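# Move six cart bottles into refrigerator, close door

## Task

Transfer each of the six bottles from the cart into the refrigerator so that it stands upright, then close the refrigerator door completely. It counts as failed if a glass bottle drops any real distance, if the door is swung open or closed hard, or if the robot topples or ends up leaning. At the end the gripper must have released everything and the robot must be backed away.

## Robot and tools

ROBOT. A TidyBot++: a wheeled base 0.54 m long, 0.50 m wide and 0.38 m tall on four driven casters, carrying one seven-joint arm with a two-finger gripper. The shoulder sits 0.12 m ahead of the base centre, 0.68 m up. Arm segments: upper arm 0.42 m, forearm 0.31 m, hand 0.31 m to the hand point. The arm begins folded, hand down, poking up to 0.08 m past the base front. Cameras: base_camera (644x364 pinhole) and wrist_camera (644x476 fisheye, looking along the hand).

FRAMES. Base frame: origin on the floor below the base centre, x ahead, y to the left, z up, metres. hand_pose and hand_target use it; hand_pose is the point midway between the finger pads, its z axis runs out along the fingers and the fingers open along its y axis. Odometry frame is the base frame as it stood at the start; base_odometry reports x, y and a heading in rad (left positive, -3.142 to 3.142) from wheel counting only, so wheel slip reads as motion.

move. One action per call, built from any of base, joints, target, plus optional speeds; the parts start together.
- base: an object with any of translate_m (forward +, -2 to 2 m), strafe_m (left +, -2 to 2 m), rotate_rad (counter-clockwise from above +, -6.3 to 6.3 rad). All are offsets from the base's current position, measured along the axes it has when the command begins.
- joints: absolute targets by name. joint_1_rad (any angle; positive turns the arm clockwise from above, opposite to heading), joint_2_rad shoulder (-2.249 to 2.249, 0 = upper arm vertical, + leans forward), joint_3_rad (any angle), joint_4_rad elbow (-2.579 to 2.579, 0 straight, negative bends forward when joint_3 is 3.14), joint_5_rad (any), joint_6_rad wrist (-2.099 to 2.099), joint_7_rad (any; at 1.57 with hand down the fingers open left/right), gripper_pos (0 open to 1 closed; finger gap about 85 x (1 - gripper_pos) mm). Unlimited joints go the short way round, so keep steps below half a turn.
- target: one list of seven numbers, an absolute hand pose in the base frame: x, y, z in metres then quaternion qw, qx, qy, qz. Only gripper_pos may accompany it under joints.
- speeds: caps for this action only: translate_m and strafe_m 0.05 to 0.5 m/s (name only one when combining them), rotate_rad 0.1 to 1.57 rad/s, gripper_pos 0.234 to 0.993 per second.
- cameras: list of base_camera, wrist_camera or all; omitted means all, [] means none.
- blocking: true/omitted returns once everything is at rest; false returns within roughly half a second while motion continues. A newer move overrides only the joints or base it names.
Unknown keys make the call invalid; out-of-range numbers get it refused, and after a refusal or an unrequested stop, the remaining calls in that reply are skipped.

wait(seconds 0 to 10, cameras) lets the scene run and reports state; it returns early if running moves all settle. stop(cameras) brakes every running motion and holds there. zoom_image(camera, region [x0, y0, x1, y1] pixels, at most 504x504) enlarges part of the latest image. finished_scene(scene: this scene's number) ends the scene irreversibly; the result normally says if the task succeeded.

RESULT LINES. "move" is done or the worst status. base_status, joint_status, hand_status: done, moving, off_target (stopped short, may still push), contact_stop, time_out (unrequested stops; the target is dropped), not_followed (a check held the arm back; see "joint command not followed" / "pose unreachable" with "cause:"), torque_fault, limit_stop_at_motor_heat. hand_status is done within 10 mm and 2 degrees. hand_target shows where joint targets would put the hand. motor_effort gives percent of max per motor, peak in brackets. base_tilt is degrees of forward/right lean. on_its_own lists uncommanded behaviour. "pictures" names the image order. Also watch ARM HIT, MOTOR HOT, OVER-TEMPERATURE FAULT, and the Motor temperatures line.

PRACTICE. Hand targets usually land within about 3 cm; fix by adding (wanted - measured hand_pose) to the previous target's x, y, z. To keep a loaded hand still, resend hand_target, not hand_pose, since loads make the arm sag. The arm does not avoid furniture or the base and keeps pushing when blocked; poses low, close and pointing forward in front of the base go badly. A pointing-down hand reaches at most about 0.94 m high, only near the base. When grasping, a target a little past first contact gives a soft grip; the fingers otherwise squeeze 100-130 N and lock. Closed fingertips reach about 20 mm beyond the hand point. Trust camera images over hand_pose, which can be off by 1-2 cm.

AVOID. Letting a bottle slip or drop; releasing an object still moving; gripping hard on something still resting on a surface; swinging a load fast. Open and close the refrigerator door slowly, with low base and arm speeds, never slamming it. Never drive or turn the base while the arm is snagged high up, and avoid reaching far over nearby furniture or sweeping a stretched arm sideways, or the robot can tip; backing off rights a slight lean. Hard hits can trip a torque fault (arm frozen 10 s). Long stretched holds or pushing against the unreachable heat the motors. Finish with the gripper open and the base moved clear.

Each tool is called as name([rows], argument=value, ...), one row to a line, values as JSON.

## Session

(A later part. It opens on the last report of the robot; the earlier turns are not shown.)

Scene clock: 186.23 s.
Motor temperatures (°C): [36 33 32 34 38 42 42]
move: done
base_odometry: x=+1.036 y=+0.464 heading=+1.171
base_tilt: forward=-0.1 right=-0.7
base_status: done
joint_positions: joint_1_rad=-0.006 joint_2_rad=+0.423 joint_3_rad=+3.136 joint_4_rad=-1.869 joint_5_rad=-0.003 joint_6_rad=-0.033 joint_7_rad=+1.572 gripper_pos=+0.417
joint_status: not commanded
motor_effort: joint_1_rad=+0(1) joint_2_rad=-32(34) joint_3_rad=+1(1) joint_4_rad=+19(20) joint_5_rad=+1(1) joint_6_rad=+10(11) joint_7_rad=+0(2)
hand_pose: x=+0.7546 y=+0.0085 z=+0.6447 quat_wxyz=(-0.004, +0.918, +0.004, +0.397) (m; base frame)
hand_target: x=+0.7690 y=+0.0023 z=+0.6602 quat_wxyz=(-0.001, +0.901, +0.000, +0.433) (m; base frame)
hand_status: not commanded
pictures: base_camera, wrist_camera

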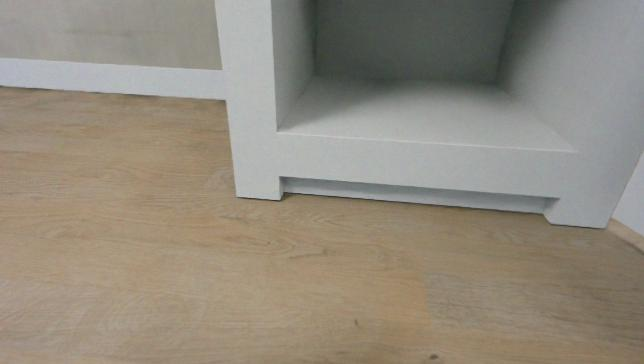

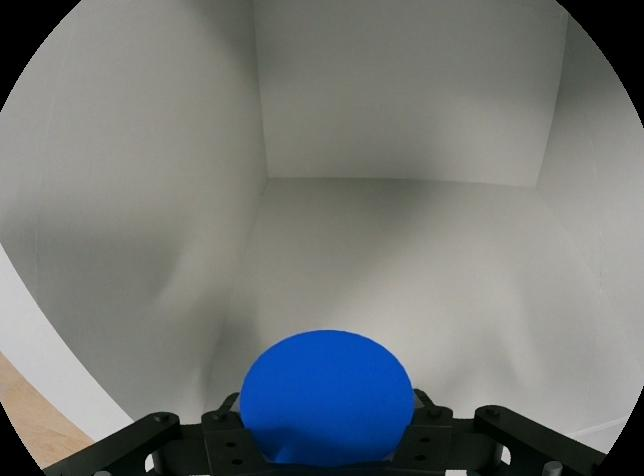

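move(base={"translate_m":0.16,"strafe_m":-0.015}, speeds={"translate_m":0.2}, cameras=[])

move(joints={"joint_1_rad":0,"joint_2_rad":0.46,"joint_3_rad":3.14,"joint_4_rad":-1.90,"joint_5_rad":0.0,"joint_6_rad":0.115,"joint_7_rad":1.57})

move(joints={"joint_1_rad":0,"joint_2_rad":0.485,"joint_3_rad":3.14,"joint_4_rad":-1.913,"joint_5_rad":0.0,"joint_6_rad":0.155,"joint_7_rad":1.57})

Scene clock: 195.93 s.
Motor temperatures (°C): [36 34 32 34 38 42 42]
move: done
base_odometry: x=+1.111 y=+0.606 heading=+1.171
base_tilt: forward=-0.1 right=-0.6
base_status: done
joint_positions: joint_1_rad=-0.006 joint_2_rad=+0.425 joint_3_rad=+3.136 joint_4_rad=-1.870 joint_5_rad=-0.003 joint_6_rad=-0.033 joint_7_rad=+1.572 gripper_pos=+0.417
joint_status: not commanded
motor_effort: joint_1_rad=+0(1) joint_2_rad=-32(34) joint_3_rad=+0(2) joint_4_rad=+18(19) joint_5_rad=+1(1) joint_6_rad=+10(11) joint_7_rad=+0(2)
hand_pose: x=+0.7541 y=+0.0085 z=+0.6430 quat_wxyz=(-0.004, +0.918, +0.004, +0.396) (m; base frame)
hand_target: x=+0.7690 y=+0.0023 z=+0.6602 quat_wxyz=(-0.001, +0.901, +0.000, +0.433) (m; base frame)
hand_status: not commanded
pictures: none
No camera images: "cameras" was empty.

Scene clock: 196.70 s.
Motor temperatures (°C): [36 34 32 34 38 42 42]
move: done
base_odometry: x=+1.111 y=+0.606 heading=+1.171
base_tilt: forward=-0.1 right=-0.7
base_status: not commanded
joint_positions: joint_1_rad=-0.006 joint_2_rad=+0.456 joint_3_rad=+3.136 joint_4_rad=-1.884 joint_5_rad=-0.003 joint_6_rad=+0.017 joint_7_rad=+1.572 gripper_pos=+0.417
joint_status: all done
motor_effort: joint_1_rad=+0(1) joint_2_rad=-33(35) joint_3_rad=+1(2) joint_4_rad=+17(18) joint_5_rad=+1(1) joint_6_rad=+10(11) joint_7_rad=-1(2)
hand_pose: x=+0.7574 y=+0.0084 z=+0.6284 quat_wxyz=(-0.004, +0.917, +0.004, +0.398) (m; base frame)
hand_target: x=+0.7704 y=+0.0023 z=+0.6414 quat_wxyz=(-0.001, +0.901, +0.000, +0.433) (m; base frame)
hand_status: not commanded
pictures: base_camera, wrist_camera

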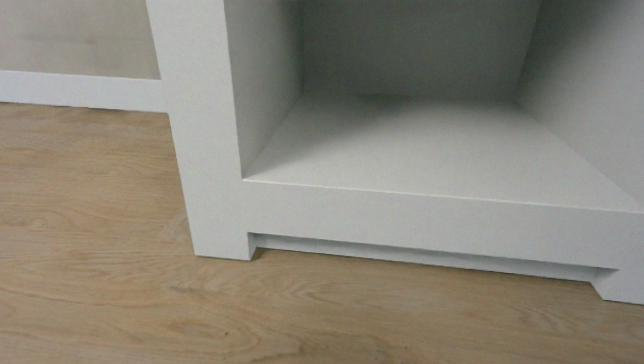

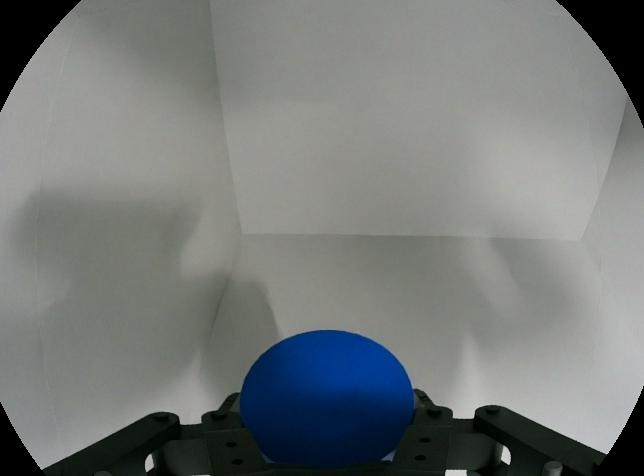

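Scene clock: 197.37 s.
Motor temperatures (°C): [36 34 32 34 38 42 42]
move: done
base_odometry: x=+1.111 y=+0.606 heading=+1.171
base_tilt: forward=-0.1 right=-0.7
base_status: not commanded
joint_positions: joint_1_rad=-0.006 joint_2_rad=+0.476 joint_3_rad=+3.136 joint_4_rad=-1.895 joint_5_rad=-0.003 joint_6_rad=+0.056 joint_7_rad=+1.572 gripper_pos=+0.417
joint_status: all done
motor_effort: joint_1_rad=+0(1) joint_2_rad=-31(34) joint_3_rad=+0(1) joint_4_rad=+16(18) joint_5_rad=+0(1) joint_6_rad=+9(11) joint_7_rad=-1(1)
hand_pose: x=+0.7595 y=+0.0084 z=+0.6195 quat_wxyz=(-0.004, +0.916, +0.003, +0.402) (m; base frame)
hand_target: x=+0.7715 y=+0.0023 z=+0.6288 quat_wxyz=(-0.001, +0.901, +0.000, +0.434) (m; base frame)
hand_status: not commanded
pictures: base_camera, wrist_camera

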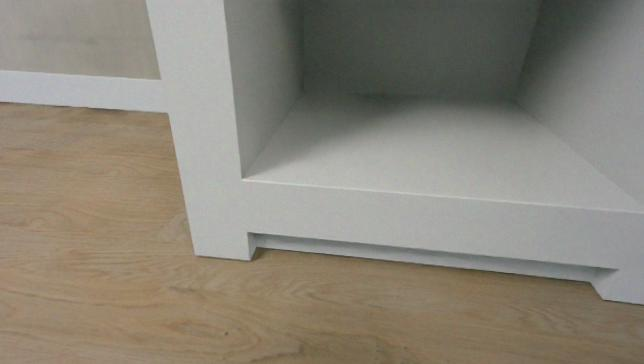

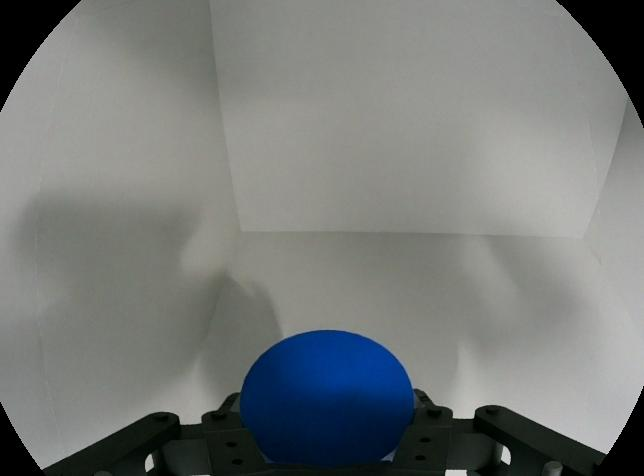

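move(joints={"joint_1_rad":0,"joint_2_rad":0.51,"joint_3_rad":3.14,"joint_4_rad":-1.927,"joint_5_rad":0.0,"joint_6_rad":0.195,"joint_7_rad":1.57}, cameras=[])

move(joints={"joint_1_rad":0,"joint_2_rad":0.535,"joint_3_rad":3.14,"joint_4_rad":-1.941,"joint_5_rad":0.0,"joint_6_rad":0.235,"joint_7_rad":1.57})

Scene clock: 201.43 s.
Motor temperatures (°C): [36 34 32 34 38 42 42]
move: done
base_odometry: x=+1.111 y=+0.606 heading=+1.171
base_tilt: forward=-0.1 right=-0.7
base_status: not commanded
joint_positions: joint_1_rad=-0.006 joint_2_rad=+0.483 joint_3_rad=+3.136 joint_4_rad=-1.907 joint_5_rad=-0.003 joint_6_rad=+0.099 joint_7_rad=+1.572 gripper_pos=+0.417
joint_status: all done
motor_effort: joint_1_rad=+0(2) joint_2_rad=-30(32) joint_3_rad=+1(3) joint_4_rad=+16(17) joint_5_rad=+0(1) joint_6_rad=+9(11) joint_7_rad=+0(2)
hand_pose: x=+0.7627 y=+0.0084 z=+0.6190 quat_wxyz=(-0.004, +0.911, +0.003, +0.412) (m; base frame)
hand_target: x=+0.7718 y=+0.0023 z=+0.6159 quat_wxyz=(-0.001, +0.901, +0.000, +0.435) (m; base frame)
hand_status: not commanded
pictures: none
No camera images: "cameras" was empty.

Scene clock: 202.03 s.
Motor temperatures (°C): [36 34 32 34 38 42 42]
move: done
base_odometry: x=+1.111 y=+0.606 heading=+1.171
base_tilt: forward=-0.1 right=-0.7
base_status: not commanded
joint_positions: joint_1_rad=-0.006 joint_2_rad=+0.491 joint_3_rad=+3.135 joint_4_rad=-1.918 joint_5_rad=-0.003 joint_6_rad=+0.141 joint_7_rad=+1.572 gripper_pos=+0.417
joint_status: all done
motor_effort: joint_1_rad=+1(2) joint_2_rad=-27(30) joint_3_rad=+2(2) joint_4_rad=+16(17) joint_5_rad=+0(2) joint_6_rad=+9(10) joint_7_rad=-1(2)
hand_pose: x=+0.7663 y=+0.0086 z=+0.6197 quat_wxyz=(-0.004, +0.906, +0.003, +0.423) (m; base frame)
hand_target: x=+0.7716 y=+0.0023 z=+0.6032 quat_wxyz=(-0.001, +0.900, +0.000, +0.435) (m; base frame)
hand_status: not commanded
pictures: base_camera, wrist_camera

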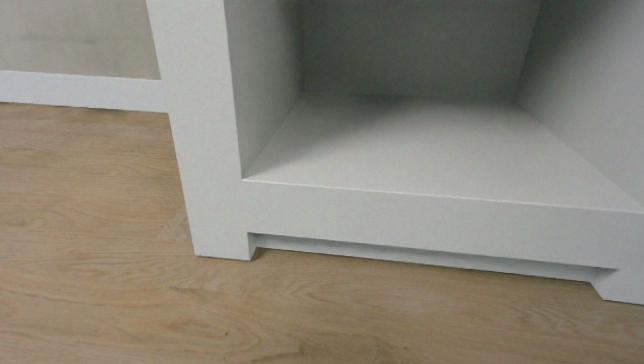

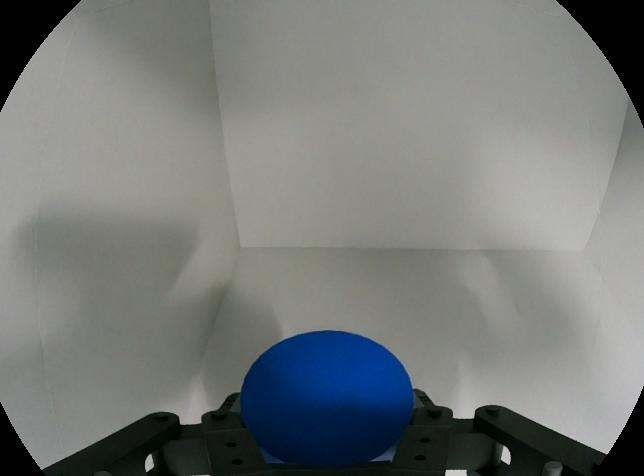

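move(joints={"joint_1_rad":0,"joint_2_rad":0.475,"joint_3_rad":3.14,"joint_4_rad":-1.908,"joint_5_rad":0.0,"joint_6_rad":0.10,"joint_7_rad":1.57}, cameras=[])

move(joints={"gripper_pos":0.1}, speeds={"gripper_pos":0.234})

Scene clock: 206.33 s.
Motor temperatures (°C): [36 34 32 34 38 42 42]
move: done
base_odometry: x=+1.111 y=+0.606 heading=+1.171
base_tilt: forward=-0.1 right=-0.7
base_status: not commanded
joint_positions: joint_1_rad=-0.006 joint_2_rad=+0.484 joint_3_rad=+3.136 joint_4_rad=-1.915 joint_5_rad=-0.003 joint_6_rad=+0.116 joint_7_rad=+1.572 gripper_pos=+0.417
joint_status: all done
motor_effort: joint_1_rad=+0(1) joint_2_rad=-31(32) joint_3_rad=+0(3) joint_4_rad=+15(17) joint_5_rad=+0(1) joint_6_rad=+9(10) joint_7_rad=-1(1)
hand_pose: x=+0.7627 y=+0.0085 z=+0.6192 quat_wxyz=(-0.004, +0.909, +0.003, +0.416) (m; base frame)
hand_target: x=+0.7633 y=+0.0023 z=+0.6244 quat_wxyz=(-0.001, +0.909, +0.000, +0.416) (m; base frame)
hand_status: not commanded
pictures: none
No camera images: "cameras" was empty.

Scene clock: 210.50 s.
Motor temperatures (°C): [36 34 32 34 38 42 42]
move: done
base_odometry: x=+1.111 y=+0.606 heading=+1.171
base_tilt: forward=-0.2 right=-0.7
base_status: not commanded
joint_positions: joint_1_rad=-0.006 joint_2_rad=+0.482 joint_3_rad=+3.136 joint_4_rad=-1.915 joint_5_rad=-0.003 joint_6_rad=+0.116 joint_7_rad=+1.572 gripper_pos=+0.100
joint_status: all done
motor_effort: joint_1_rad=+0(1) joint_2_rad=-29(33) joint_3_rad=+1(2) joint_4_rad=+14(17) joint_5_rad=+0(1) joint_6_rad=+8(10) joint_7_rad=-1(2)
hand_pose: x=+0.7629 y=+0.0085 z=+0.6203 quat_wxyz=(-0.004, +0.909, +0.003, +0.417) (m; base frame)
hand_target: x=+0.7633 y=+0.0023 z=+0.6244 quat_wxyz=(-0.001, +0.909, +0.000, +0.416) (m; base frame)
hand_status: not commanded
pictures: base_camera, wrist_camera

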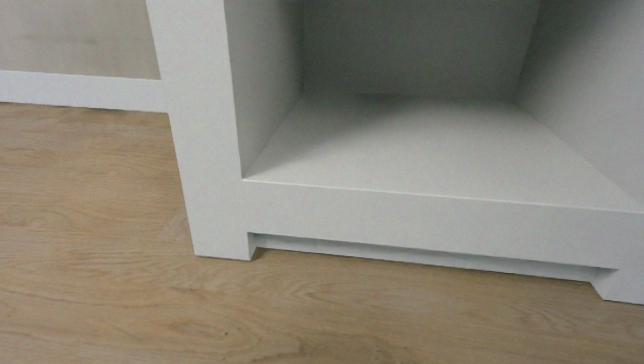

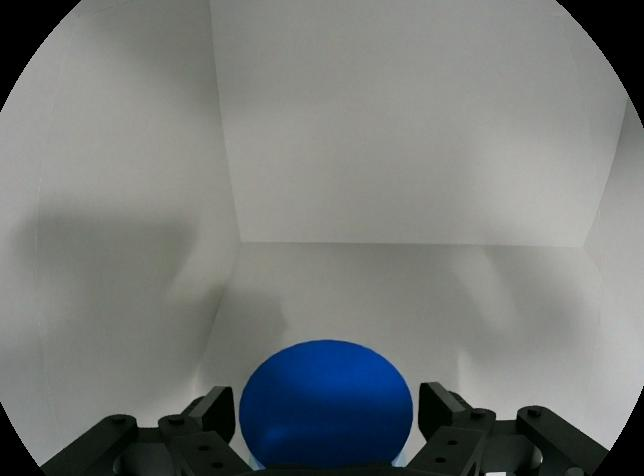

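move(base={"translate_m":-0.5})

move(base={"translate_m":-0.703,"strafe_m":0.377,"rotate_rad":-1.971}, joints={"joint_1_rad":0,"joint_2_rad":-0.33,"joint_3_rad":3.14,"joint_4_rad":-2.3,"joint_5_rad":0.0,"joint_6_rad":-0.7,"joint_7_rad":1.57}, cameras=[])

move(joints={"joint_1_rad":0,"joint_2_rad":0.25,"joint_3_rad":3.14,"joint_4_rad":-0.93,"joint_5_rad":0.0,"joint_6_rad":-1.11,"joint_7_rad":1.57,"gripper_pos":0.15})

Scene clock: 236.27 s.
Motor temperatures (°C): [36 34 32 34 38 42 42]
move: done
base_odometry: x=+0.917 y=+0.145 heading=+1.172
base_tilt: forward=-0.1 right=-0.7
base_status: done
joint_positions: joint_1_rad=-0.006 joint_2_rad=+0.480 joint_3_rad=+3.136 joint_4_rad=-1.914 joint_5_rad=-0.003 joint_6_rad=+0.116 joint_7_rad=+1.572 gripper_pos=+0.100
joint_status: not commanded
motor_effort: joint_1_rad=+0(1) joint_2_rad=-29(31) joint_3_rad=+0(2) joint_4_rad=+14(16) joint_5_rad=+1(1) joint_6_rad=+8(9) joint_7_rad=+0(2)
hand_pose: x=+0.7635 y=+0.0085 z=+0.6222 quat_wxyz=(-0.004, +0.908, +0.003, +0.418) (m; base frame)
hand_target: x=+0.7633 y=+0.0023 z=+0.6244 quat_wxyz=(-0.001, +0.909, +0.000, +0.416) (m; base frame)
hand_status: not commanded
pictures: base_camera, wrist_camera

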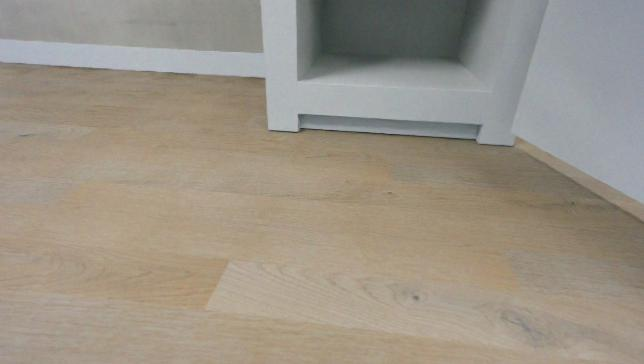

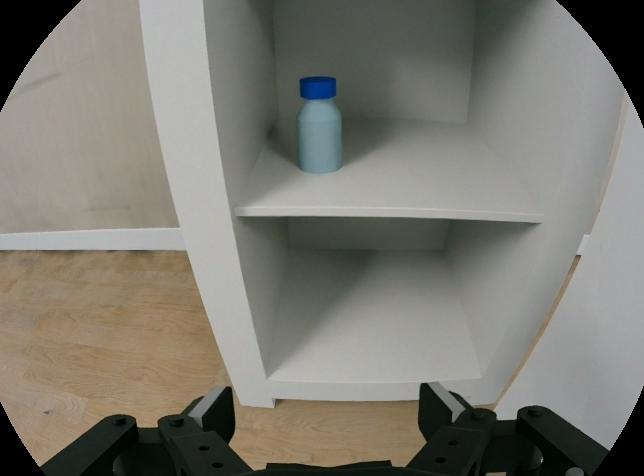

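Scene clock: 239.27 s.
Motor temperatures (°C): [36 34 32 34 38 42 42]
move: done
base_odometry: x=+0.296 y=-0.356 heading=-0.799
base_tilt: forward=-0.2 right=-0.6
base_status: done
joint_positions: joint_1_rad=-0.005 joint_2_rad=-0.318 joint_3_rad=+3.143 joint_4_rad=-2.265 joint_5_rad=-0.003 joint_6_rad=-0.631 joint_7_rad=+1.572 gripper_pos=+0.100
joint_status: all done
motor_effort: joint_1_rad=+0(2) joint_2_rad=-6(32) joint_3_rad=+1(3) joint_4_rad=+17(18) joint_5_rad=+1(1) joint_6_rad=+5(8) joint_7_rad=-1(2)
hand_pose: x=+0.4459 y=+0.0032 z=+0.7027 quat_wxyz=(-0.002, +0.961, +0.001, +0.278) (m; base frame)
hand_target: x=+0.4137 y=+0.0018 z=+0.6804 quat_wxyz=(+0.000, +0.972, +0.000, +0.234) (m; base frame)
hand_status: not commanded
pictures: none
No camera images: "cameras" was empty.

Scene clock: 241.90 s.
Motor temperatures (°C): [36 34 32 34 38 42 42]
move: done
base_odometry: x=+0.296 y=-0.356 heading=-0.799
base_tilt: forward=-0.2 right=-0.7
base_status: not commanded
joint_positions: joint_1_rad=-0.005 joint_2_rad=+0.221 joint_3_rad=+3.143 joint_4_rad=-0.948 joint_5_rad=-0.003 joint_6_rad=-1.039 joint_7_rad=+1.572 gripper_pos=+0.152
joint_status: all done
motor_effort: joint_1_rad=+0(1) joint_2_rad=-24(26) joint_3_rad=+1(2) joint_4_rad=+18(20) joint_5_rad=+1(2) joint_6_rad=+8(9) joint_7_rad=-1(2)
hand_pose: x=+0.7506 y=+0.0047 z=+1.0305 quat_wxyz=(-0.002, +0.893, +0.002, +0.450) (m; base frame)
hand_target: x=+0.7479 y=+0.0022 z=+1.0042 quat_wxyz=(-0.001, +0.911, +0.000, +0.413) (m; base frame)
hand_status: not commanded
pictures: base_camera, wrist_camera

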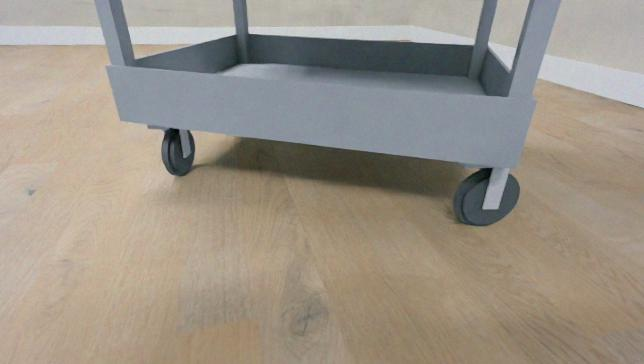

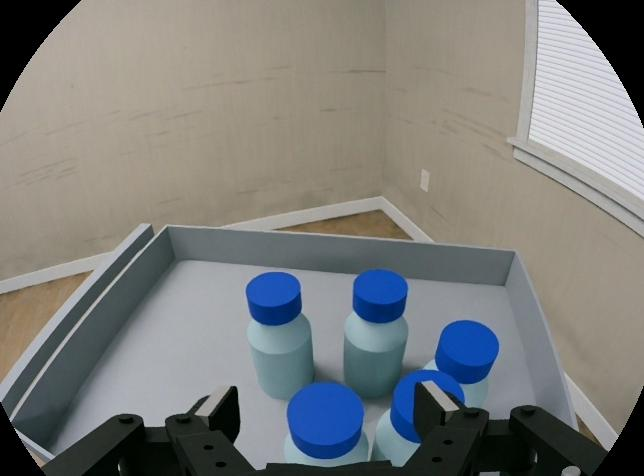

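move(base={"translate_m":0.07,"strafe_m":-0.005}, joints={"joint_1_rad":0,"joint_2_rad":0.24,"joint_3_rad":3.14,"joint_4_rad":-1.13,"joint_5_rad":0.0,"joint_6_rad":-0.91,"joint_7_rad":1.57})

Scene clock: 246.93 s.
Motor temperatures (°C): [36 34 32 34 38 42 42]
move: done
base_odometry: x=+0.342 y=-0.410 heading=-0.799
base_tilt: forward=-0.1 right=-0.6
base_status: done
joint_positions: joint_1_rad=-0.005 joint_2_rad=+0.239 joint_3_rad=+3.143 joint_4_rad=-1.100 joint_5_rad=-0.003 joint_6_rad=-0.990 joint_7_rad=+1.572 gripper_pos=+0.152
joint_status: all done
motor_effort: joint_1_rad=+0(1) joint_2_rad=-26(30) joint_3_rad=+1(3) joint_4_rad=+18(20) joint_5_rad=+0(2) joint_6_rad=+7(9) joint_7_rad=-1(3)
hand_pose: x=+0.7507 y=+0.0046 z=+0.9485 quat_wxyz=(-0.002, +0.919, +0.002, +0.395) (m; base frame)
hand_target: x=+0.7633 y=+0.0023 z=+0.9505 quat_wxyz=(-0.001, +0.909, +0.000, +0.418) (m; base frame)
hand_status: not commanded
pictures: base_camera, wrist_camera

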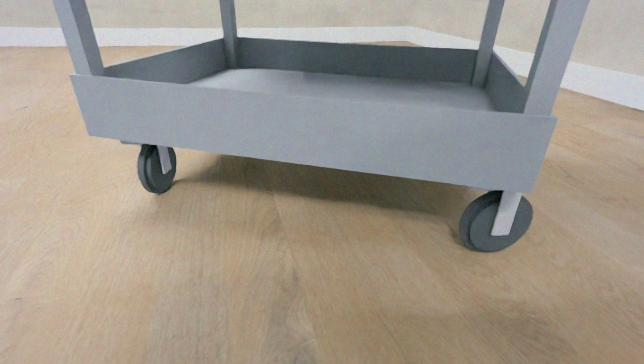

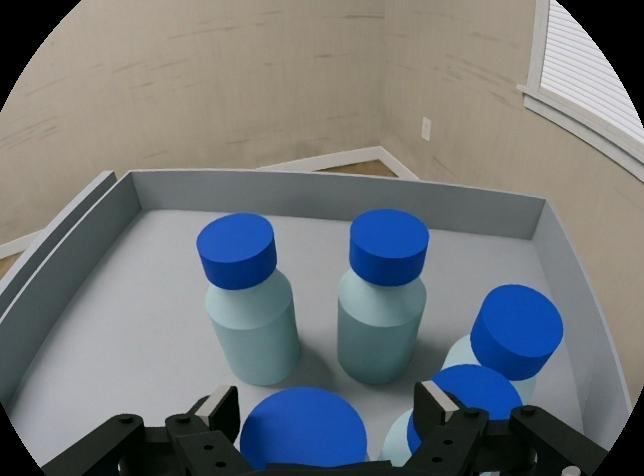

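move(base={"strafe_m":0.009}, cameras=[])

move(joints={"joint_1_rad":0,"joint_2_rad":0.203,"joint_3_rad":3.14,"joint_4_rad":-1.38,"joint_5_rad":0.0,"joint_6_rad":-0.70,"joint_7_rad":1.57})

Scene clock: 251.77 s.
Motor temperatures (°C): [36 34 32 34 38 42 42]
move: done
base_odometry: x=+0.348 y=-0.404 heading=-0.799
base_tilt: forward=-0.1 right=-0.7
base_status: done
joint_positions: joint_1_rad=-0.005 joint_2_rad=+0.239 joint_3_rad=+3.141 joint_4_rad=-1.100 joint_5_rad=-0.003 joint_6_rad=-0.990 joint_7_rad=+1.572 gripper_pos=+0.152
joint_status: not commanded
motor_effort: joint_1_rad=+0(3) joint_2_rad=-26(28) joint_3_rad=+1(3) joint_4_rad=+18(19) joint_5_rad=+0(1) joint_6_rad=+7(8) joint_7_rad=-1(2)
hand_pose: x=+0.7507 y=+0.0056 z=+0.9485 quat_wxyz=(-0.002, +0.919, +0.003, +0.395) (m; base frame)
hand_target: x=+0.7633 y=+0.0023 z=+0.9505 quat_wxyz=(-0.001, +0.909, +0.000, +0.418) (m; base frame)
hand_status: not commanded
pictures: none
No camera images: "cameras" was empty.

Scene clock: 253.07 s.
Motor temperatures (°C): [36 34 32 34 38 42 42]
move: off_target
base_odometry: x=+0.348 y=-0.404 heading=-0.799
base_tilt: forward=-0.1 right=-0.8
base_status: not commanded
joint_positions: joint_1_rad=-0.005 joint_2_rad=+0.170 joint_3_rad=+3.140 joint_4_rad=-1.304 joint_5_rad=-0.003 joint_6_rad=-0.734 joint_7_rad=+1.572 gripper_pos=+0.152
joint_status: joint_4_rad off_target (ended at -1.304, target -1.380); the others done
motor_effort: joint_1_rad=+2(2) joint_2_rad=-15(26) joint_3_rad=+3(3) joint_4_rad=+12(18) joint_5_rad=+1(1) joint_6_rad=+2(8) joint_7_rad=-1(2)
hand_pose: x=+0.7535 y=+0.0058 z=+0.9415 quat_wxyz=(-0.003, +0.893, +0.003, +0.450) (m; base frame)
hand_target: x=+0.7538 y=+0.0023 z=+0.8867 quat_wxyz=(-0.001, +0.909, +0.000, +0.416) (m; base frame)
hand_status: not commanded
pictures: base_camera, wrist_camera

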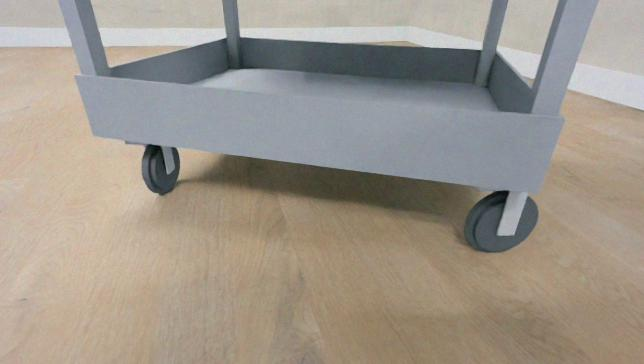

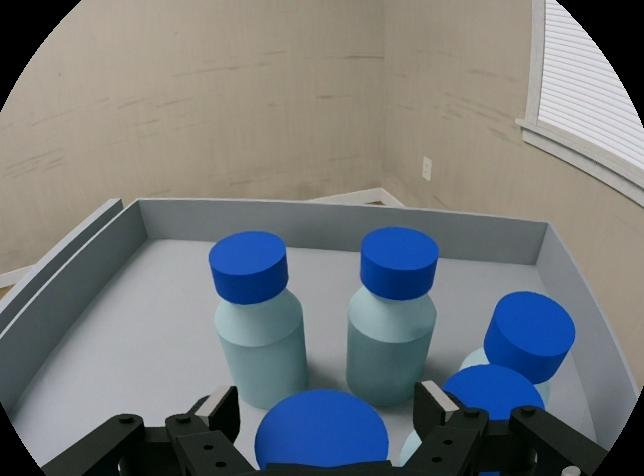

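move(joints={"joint_1_rad":0,"joint_2_rad":0.25,"joint_3_rad":3.14,"joint_4_rad":-0.93,"joint_5_rad":0.0,"joint_6_rad":-1.11,"joint_7_rad":1.57}, cameras=[])

move(base={"translate_m":0.163,"strafe_m":0.428}, joints={"joint_1_rad":0.75})

Scene clock: 267.13 s.
Motor temperatures (°C): [36 34 32 34 38 42 42]
move: done
base_odometry: x=+0.348 y=-0.404 heading=-0.799
base_tilt: forward=-0.1 right=-0.7
base_status: not commanded
joint_positions: joint_1_rad=-0.005 joint_2_rad=+0.225 joint_3_rad=+3.140 joint_4_rad=-0.945 joint_5_rad=-0.003 joint_6_rad=-1.037 joint_7_rad=+1.572 gripper_pos=+0.152
joint_status: all done
motor_effort: joint_1_rad=+0(2) joint_2_rad=-25(29) joint_3_rad=+1(3) joint_4_rad=+18(22) joint_5_rad=+0(2) joint_6_rad=+8(9) joint_7_rad=+0(2)
hand_pose: x=+0.7525 y=+0.0059 z=+1.0295 quat_wxyz=(-0.003, +0.893, +0.003, +0.450) (m; base frame)
hand_target: x=+0.7479 y=+0.0022 z=+1.0042 quat_wxyz=(-0.001, +0.911, +0.000, +0.413) (m; base frame)
hand_status: not commanded
pictures: none
No camera images: "cameras" was empty.

Scene clock: 269.50 s.
Motor temperatures (°C): [36 34 32 34 38 42 42]
move: done
base_odometry: x=+0.769 y=-0.223 heading=-0.799
base_tilt: forward=-0.2 right=-0.7
base_status: done
joint_positions: joint_1_rad=+0.726 joint_2_rad=+0.226 joint_3_rad=+3.140 joint_4_rad=-0.945 joint_5_rad=-0.003 joint_6_rad=-1.041 joint_7_rad=+1.572 gripper_pos=+0.152
joint_status: all done
motor_effort: joint_1_rad=+0(2) joint_2_rad=-24(26) joint_3_rad=+0(2) joint_4_rad=+18(18) joint_5_rad=+0(1) joint_6_rad=+8(9) joint_7_rad=-1(2)
hand_pose: x=+0.5944 y=-0.4181 z=+1.0280 quat_wxyz=(+0.157, +0.836, -0.317, +0.419) (m; base frame)
hand_target: x=+0.5807 y=-0.4271 z=+1.0042 quat_wxyz=(+0.151, +0.848, -0.333, +0.385) (m; base frame)
hand_status: not commanded
pictures: base_camera, wrist_camera

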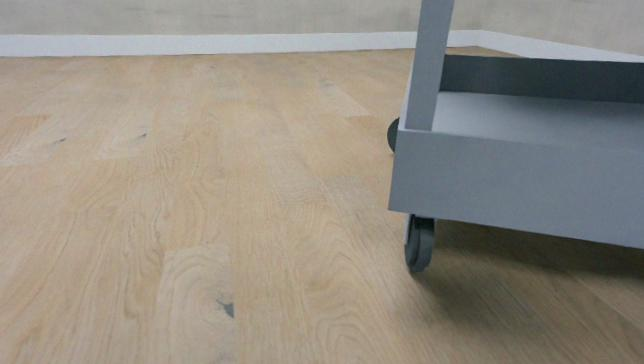

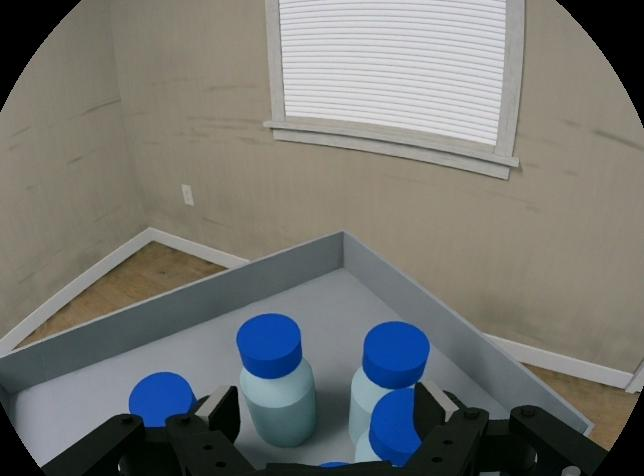

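move(base={"translate_m":-0.006,"strafe_m":-0.006}, joints={"joint_2_rad":0.24,"joint_3_rad":3.14,"joint_4_rad":-1.13,"joint_5_rad":0.0,"joint_6_rad":-0.91,"joint_7_rad":1.57})

Scene clock: 274.97 s.
Motor temperatures (°C): [36 34 32 34 38 42 42]
move: done
base_odometry: x=+0.760 y=-0.222 heading=-0.799
base_tilt: forward=-0.1 right=-0.6
base_status: done
joint_positions: joint_1_rad=+0.734 joint_2_rad=+0.227 joint_3_rad=+3.140 joint_4_rad=-1.098 joint_5_rad=-0.003 joint_6_rad=-0.991 joint_7_rad=+1.572 gripper_pos=+0.152
joint_status: all done
motor_effort: joint_1_rad=+0(3) joint_2_rad=-25(27) joint_3_rad=+0(2) joint_4_rad=+19(20) joint_5_rad=+0(2) joint_6_rad=+7(8) joint_7_rad=+0(1)
hand_pose: x=+0.5873 y=-0.4191 z=+0.9569 quat_wxyz=(+0.142, +0.855, -0.328, +0.375) (m; base frame)
hand_target: x=+0.5919 y=-0.4375 z=+0.9505 quat_wxyz=(+0.152, +0.846, -0.333, +0.389) (m; base frame)
hand_status: not commanded
pictures: base_camera, wrist_camera

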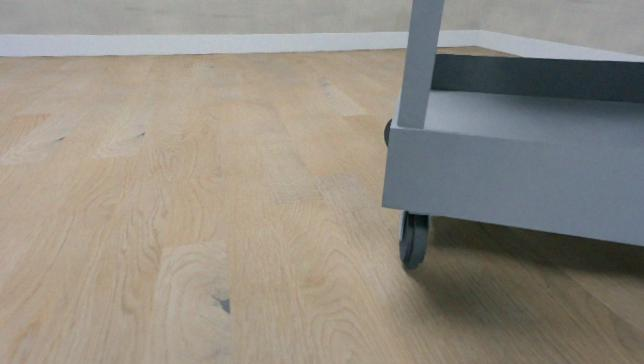

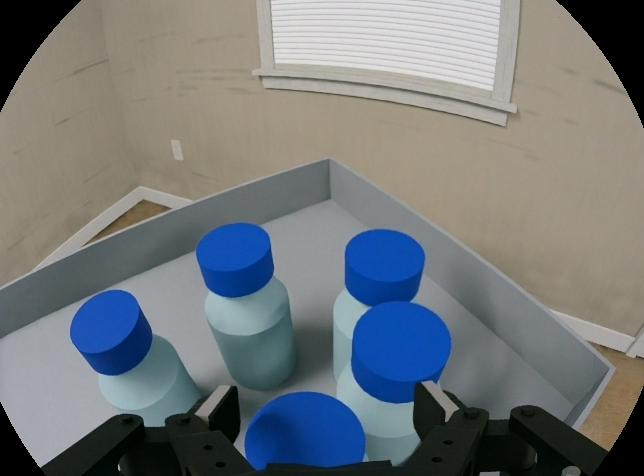

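move(base={"translate_m":0.006,"strafe_m":0.006}, cameras=[])

move(joints={"joint_2_rad":0.207,"joint_3_rad":3.14,"joint_4_rad":-1.365,"joint_5_rad":0.0,"joint_6_rad":-0.71,"joint_7_rad":1.57})

Scene clock: 280.23 s.
Motor temperatures (°C): [36 34 32 34 38 42 42]
move: done
base_odometry: x=+0.769 y=-0.223 heading=-0.799
base_tilt: forward=+0.0 right=-0.6
base_status: done
joint_positions: joint_1_rad=+0.737 joint_2_rad=+0.227 joint_3_rad=+3.139 joint_4_rad=-1.098 joint_5_rad=-0.003 joint_6_rad=-0.991 joint_7_rad=+1.572 gripper_pos=+0.152
joint_status: not commanded
motor_effort: joint_1_rad=+0(2) joint_2_rad=-26(27) joint_3_rad=+1(3) joint_4_rad=+19(19) joint_5_rad=+1(1) joint_6_rad=+8(8) joint_7_rad=-1(2)
hand_pose: x=+0.5868 y=-0.4197 z=+0.9569 quat_wxyz=(+0.143, +0.855, -0.329, +0.375) (m; base frame)
hand_target: x=+0.5919 y=-0.4375 z=+0.9505 quat_wxyz=(+0.152, +0.846, -0.333, +0.389) (m; base frame)
hand_status: not commanded
pictures: none
No camera images: "cameras" was empty.

Scene clock: 281.50 s.
Motor temperatures (°C): [36 34 32 34 38 42 42]
move: done
base_odometry: x=+0.769 y=-0.223 heading=-0.799
base_tilt: forward=-0.1 right=-0.7
base_status: not commanded
joint_positions: joint_1_rad=+0.737 joint_2_rad=+0.225 joint_3_rad=+3.139 joint_4_rad=-1.327 joint_5_rad=-0.003 joint_6_rad=-0.797 joint_7_rad=+1.572 gripper_pos=+0.152
joint_status: all done
motor_effort: joint_1_rad=+1(3) joint_2_rad=-25(27) joint_3_rad=+2(3) joint_4_rad=+19(20) joint_5_rad=+1(3) joint_6_rad=+7(8) joint_7_rad=-1(2)
hand_pose: x=+0.5880 y=-0.4202 z=+0.8797 quat_wxyz=(+0.137, +0.861, -0.331, +0.361) (m; base frame)
hand_target: x=+0.5864 y=-0.4323 z=+0.8900 quat_wxyz=(+0.152, +0.846, -0.333, +0.388) (m; base frame)
hand_status: not commanded
pictures: base_camera, wrist_camera

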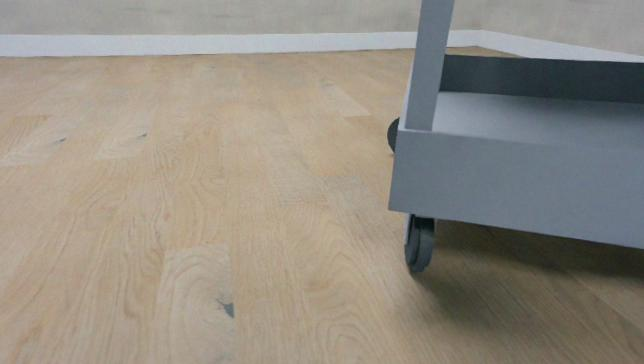

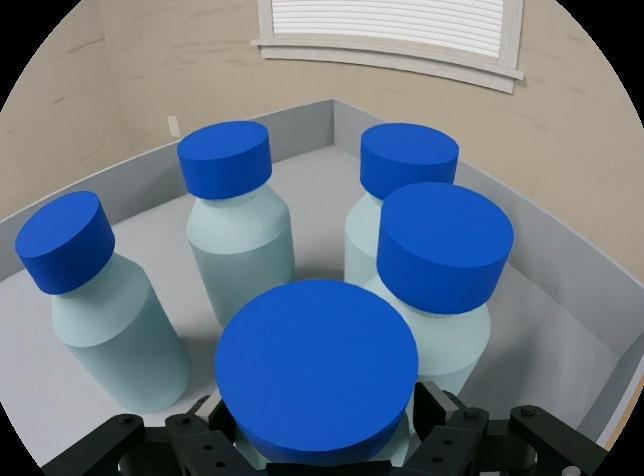

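move(joints={"joint_2_rad":0.18}, cameras=[])

move(joints={"gripper_pos":1}, speeds={"gripper_pos":0.234})

Scene clock: 284.87 s.
Motor temperatures (°C): [36 34 32 34 38 42 42]
move: done
base_odometry: x=+0.769 y=-0.223 heading=-0.799
base_tilt: forward=-0.1 right=-0.7
base_status: not commanded
joint_positions: joint_1_rad=+0.737 joint_2_rad=+0.198 joint_3_rad=+3.139 joint_4_rad=-1.331 joint_5_rad=-0.003 joint_6_rad=-0.794 joint_7_rad=+1.572 gripper_pos=+0.152
joint_status: all done
motor_effort: joint_1_rad=+0(1) joint_2_rad=-24(27) joint_3_rad=+1(2) joint_4_rad=+19(20) joint_5_rad=+0(1) joint_6_rad=+7(8) joint_7_rad=+0(2)
hand_pose: x=+0.5838 y=-0.4164 z=+0.8943 quat_wxyz=(+0.141, +0.857, -0.329, +0.372) (m; base frame)
hand_target: x=+0.5821 y=-0.4283 z=+0.9071 quat_wxyz=(+0.156, +0.841, -0.331, +0.399) (m; base frame)
hand_status: not commanded
pictures: none
No camera images: "cameras" was empty.

Scene clock: 288.80 s.
Motor temperatures (°C): [36 34 32 34 38 42 42]
move: off_target
base_odometry: x=+0.769 y=-0.223 heading=-0.799
base_tilt: forward=-0.1 right=-0.6
base_status: not commanded
joint_positions: joint_1_rad=+0.737 joint_2_rad=+0.184 joint_3_rad=+3.137 joint_4_rad=-1.331 joint_5_rad=-0.003 joint_6_rad=-0.784 joint_7_rad=+1.572 gripper_pos=+0.423
joint_status: gripper_pos off_target (ended at +0.423, target +1.000)
motor_effort: joint_1_rad=+1(3) joint_2_rad=-22(25) joint_3_rad=+1(4) joint_4_rad=+17(19) joint_5_rad=+0(2) joint_6_rad=+6(8) joint_7_rad=+0(3)
hand_pose: x=+0.5838 y=-0.4150 z=+0.9055 quat_wxyz=(+0.145, +0.852, -0.327, +0.382) (m; base frame)
hand_target: x=+0.5821 y=-0.4283 z=+0.9071 quat_wxyz=(+0.156, +0.841, -0.331, +0.399) (m; base frame)
hand_status: not commanded
pictures: base_camera, wrist_camera

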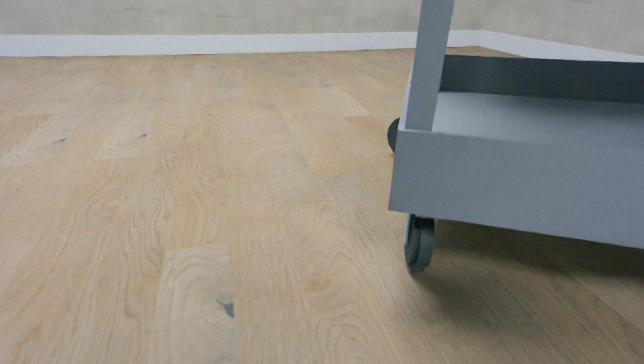

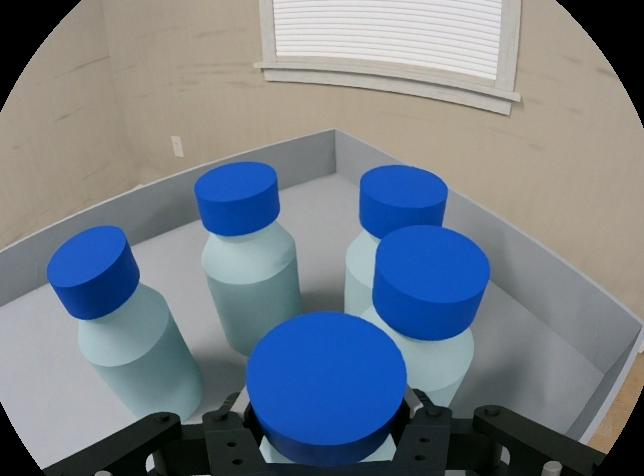

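move(joints={"joint_2_rad":0.25,"joint_3_rad":3.14,"joint_4_rad":-0.93,"joint_5_rad":0.0,"joint_6_rad":-1.11}, cameras=[])

move(joints={"joint_2_rad":0.15,"joint_3_rad":3.14,"joint_4_rad":-0.8,"joint_5_rad":0.0,"joint_6_rad":-1.35})

move(base={"translate_m":-0.3}, cameras=[])

move(base={"rotate_rad":1.97}, speeds={"rotate_rad":1.0}, joints={"joint_1_rad":0,"joint_2_rad":-0.32,"joint_3_rad":3.14,"joint_4_rad":-2.26,"joint_5_rad":0.0,"joint_6_rad":-0.27}, cameras=[])

move(base={"translate_m":0.28,"strafe_m":-0.384}, joints={"joint_1_rad":0,"joint_2_rad":0.425,"joint_3_rad":3.14,"joint_4_rad":-1.88,"joint_5_rad":0.0,"joint_6_rad":0.06,"joint_7_rad":1.57})

Scene clock: 304.13 s.
Motor temperatures (°C): [36 34 32 34 38 42 42]
move: done
base_odometry: x=+0.769 y=-0.223 heading=-0.799
base_tilt: forward=-0.1 right=-0.7
base_status: not commanded
joint_positions: joint_1_rad=+0.737 joint_2_rad=+0.243 joint_3_rad=+3.136 joint_4_rad=-0.963 joint_5_rad=-0.003 joint_6_rad=-1.056 joint_7_rad=+1.572 gripper_pos=+0.423
joint_status: all done
motor_effort: joint_1_rad=+0(2) joint_2_rad=-29(32) joint_3_rad=+1(3) joint_4_rad=+21(25) joint_5_rad=+1(4) joint_6_rad=+10(13) joint_7_rad=-1(2)
hand_pose: x=+0.5926 y=-0.4225 z=+1.0042 quat_wxyz=(+0.150, +0.845, -0.323, +0.399) (m; base frame)
hand_target: x=+0.5807 y=-0.4271 z=+1.0042 quat_wxyz=(+0.151, +0.848, -0.333, +0.385) (m; base frame)
hand_status: not commanded
pictures: none
No camera images: "cameras" was empty.

Scene clock: 305.53 s.
Motor temperatures (°C): [36 34 32 34 38 42 42]
move: done
base_odometry: x=+0.769 y=-0.223 heading=-0.799
base_tilt: forward=-0.2 right=-0.7
base_status: not commanded
joint_positions: joint_1_rad=+0.737 joint_2_rad=+0.170 joint_3_rad=+3.136 joint_4_rad=-0.829 joint_5_rad=-0.003 joint_6_rad=-1.296 joint_7_rad=+1.572 gripper_pos=+0.423
joint_status: all done
motor_effort: joint_1_rad=+0(0) joint_2_rad=-25(32) joint_3_rad=+1(2) joint_4_rad=+19(23) joint_5_rad=+0(1) joint_6_rad=+10(11) joint_7_rad=-1(2)
hand_pose: x=+0.5438 y=-0.3784 z=+1.0602 quat_wxyz=(+0.145, +0.852, -0.325, +0.384) (m; base frame)
hand_target: x=+0.5234 y=-0.3738 z=+1.0733 quat_wxyz=(+0.149, +0.849, -0.334, +0.380) (m; base frame)
hand_status: not commanded
pictures: base_camera, wrist_camera

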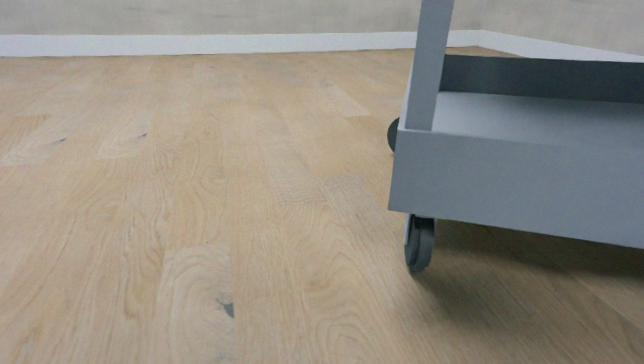

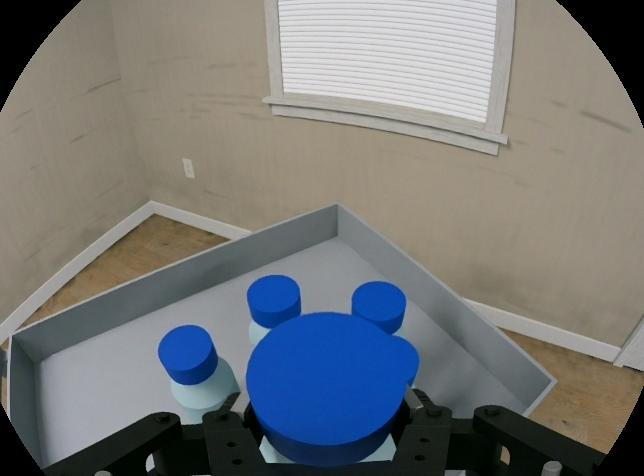

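Scene clock: 307.23 s.
Motor temperatures (°C): [36 34 32 34 38 42 42]
move: done
base_odometry: x=+0.559 y=-0.007 heading=-0.800
base_tilt: forward=+0.0 right=-0.7
base_status: done
joint_positions: joint_1_rad=+0.742 joint_2_rad=+0.162 joint_3_rad=+3.139 joint_4_rad=-0.829 joint_5_rad=-0.003 joint_6_rad=-1.302 joint_7_rad=+1.572 gripper_pos=+0.423
joint_status: not commanded
motor_effort: joint_1_rad=+0(2) joint_2_rad=-25(31) joint_3_rad=+1(3) joint_4_rad=+19(21) joint_5_rad=+0(2) joint_6_rad=+10(11) joint_7_rad=-1(2)
hand_pose: x=+0.5373 y=-0.3790 z=+1.0634 quat_wxyz=(+0.147, +0.850, -0.329, +0.384) (m; base frame)
hand_target: x=+0.5234 y=-0.3738 z=+1.0733 quat_wxyz=(+0.149, +0.849, -0.334, +0.380) (m; base frame)
hand_status: not commanded
pictures: none
No camera images: "cameras" was empty.

Scene clock: 310.27 s.
Motor temperatures (°C): [36 34 32 34 38 42 42]
move: done
base_odometry: x=+0.559 y=-0.007 heading=+1.170
base_tilt: forward=-0.2 right=-0.7
base_status: done
joint_positions: joint_1_rad=+0.019 joint_2_rad=-0.288 joint_3_rad=+3.140 joint_4_rad=-2.241 joint_5_rad=-0.003 joint_6_rad=-0.380 joint_7_rad=+1.572 gripper_pos=+0.423
joint_status: all done
motor_effort: joint_1_rad=+0(3) joint_2_rad=-10(28) joint_3_rad=+1(4) joint_4_rad=+20(22) joint_5_rad=+0(3) joint_6_rad=+10(11) joint_7_rad=-1(2)
hand_pose: x=+0.5162 y=-0.0050 z=+0.7529 quat_wxyz=(+0.003, +0.919, -0.008, +0.393) (m; base frame)
hand_target: x=+0.5296 y=+0.0020 z=+0.7821 quat_wxyz=(+0.000, +0.893, +0.000, +0.449) (m; base frame)
hand_status: not commanded
pictures: none
No camera images: "cameras" was empty.

Scene clock: 312.67 s.
Motor temperatures (°C): [36 34 32 34 38 42 42]
move: done
base_odometry: x=+1.022 y=+0.101 heading=+1.170
base_tilt: forward=+0.0 right=-0.7
base_status: done
joint_positions: joint_1_rad=+0.017 joint_2_rad=+0.426 joint_3_rad=+3.142 joint_4_rad=-1.911 joint_5_rad=-0.003 joint_6_rad=-0.045 joint_7_rad=+1.572 gripper_pos=+0.423
joint_status: all done
motor_effort: joint_1_rad=+0(3) joint_2_rad=-32(33) joint_3_rad=+1(3) joint_4_rad=+17(22) joint_5_rad=+0(2) joint_6_rad=+9(11) joint_7_rad=-1(2)
hand_pose: x=+0.7335 y=-0.0095 z=+0.6210 quat_wxyz=(+0.003, +0.929, -0.009, +0.370) (m; base frame)
hand_target: x=+0.7690 y=+0.0023 z=+0.6602 quat_wxyz=(-0.001, +0.901, +0.000, +0.433) (m; base frame)
hand_status: not commanded
pictures: base_camera, wrist_camera

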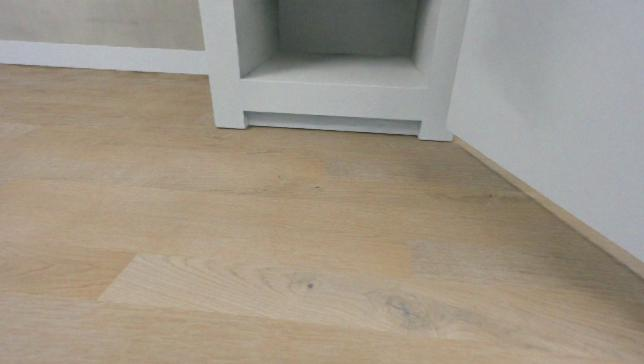

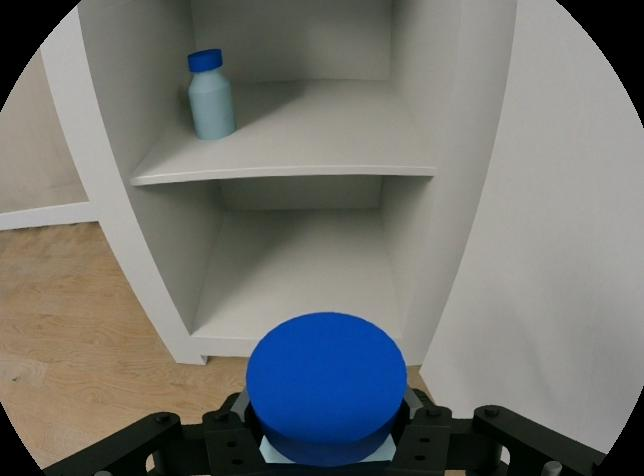

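move(base={"strafe_m":0.037,"translate_m":0.1}, joints={"joint_1_rad":-0.03,"joint_2_rad":0.40,"joint_3_rad":3.14,"joint_4_rad":-1.83,"joint_5_rad":0.0,"joint_6_rad":0.02,"joint_7_rad":1.57})

Scene clock: 323.07 s.
Motor temperatures (°C): [36 34 32 34 38 42 42]
move: done
base_odometry: x=+1.027 y=+0.207 heading=+1.170
base_tilt: forward=-0.1 right=-0.7
base_status: done
joint_positions: joint_1_rad=-0.009 joint_2_rad=+0.425 joint_3_rad=+3.142 joint_4_rad=-1.859 joint_5_rad=-0.003 joint_6_rad=-0.045 joint_7_rad=+1.572 gripper_pos=+0.423
joint_status: all done
motor_effort: joint_1_rad=+0(2) joint_2_rad=-32(35) joint_3_rad=+1(2) joint_4_rad=+18(20) joint_5_rad=+0(2) joint_6_rad=+10(12) joint_7_rad=-1(2)
hand_pose: x=+0.7564 y=+0.0071 z=+0.6456 quat_wxyz=(-0.002, +0.918, +0.003, +0.395) (m; base frame)
hand_target: x=+0.7808 y=+0.0222 z=+0.6911 quat_wxyz=(-0.008, +0.893, +0.014, +0.449) (m; base frame)
hand_status: not commanded
pictures: base_camera, wrist_camera

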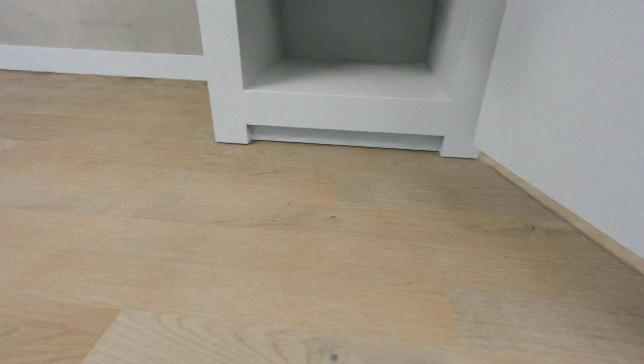

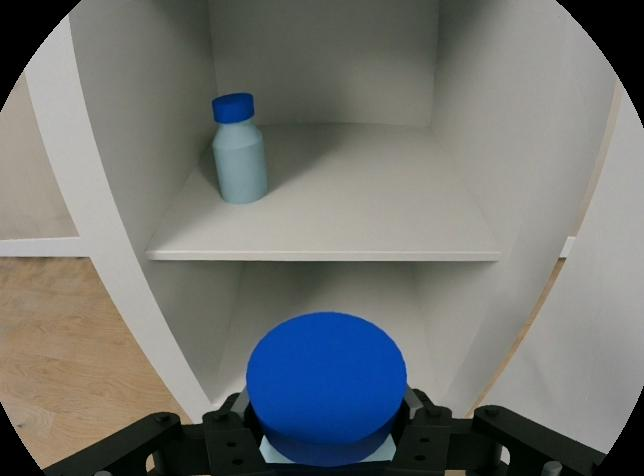

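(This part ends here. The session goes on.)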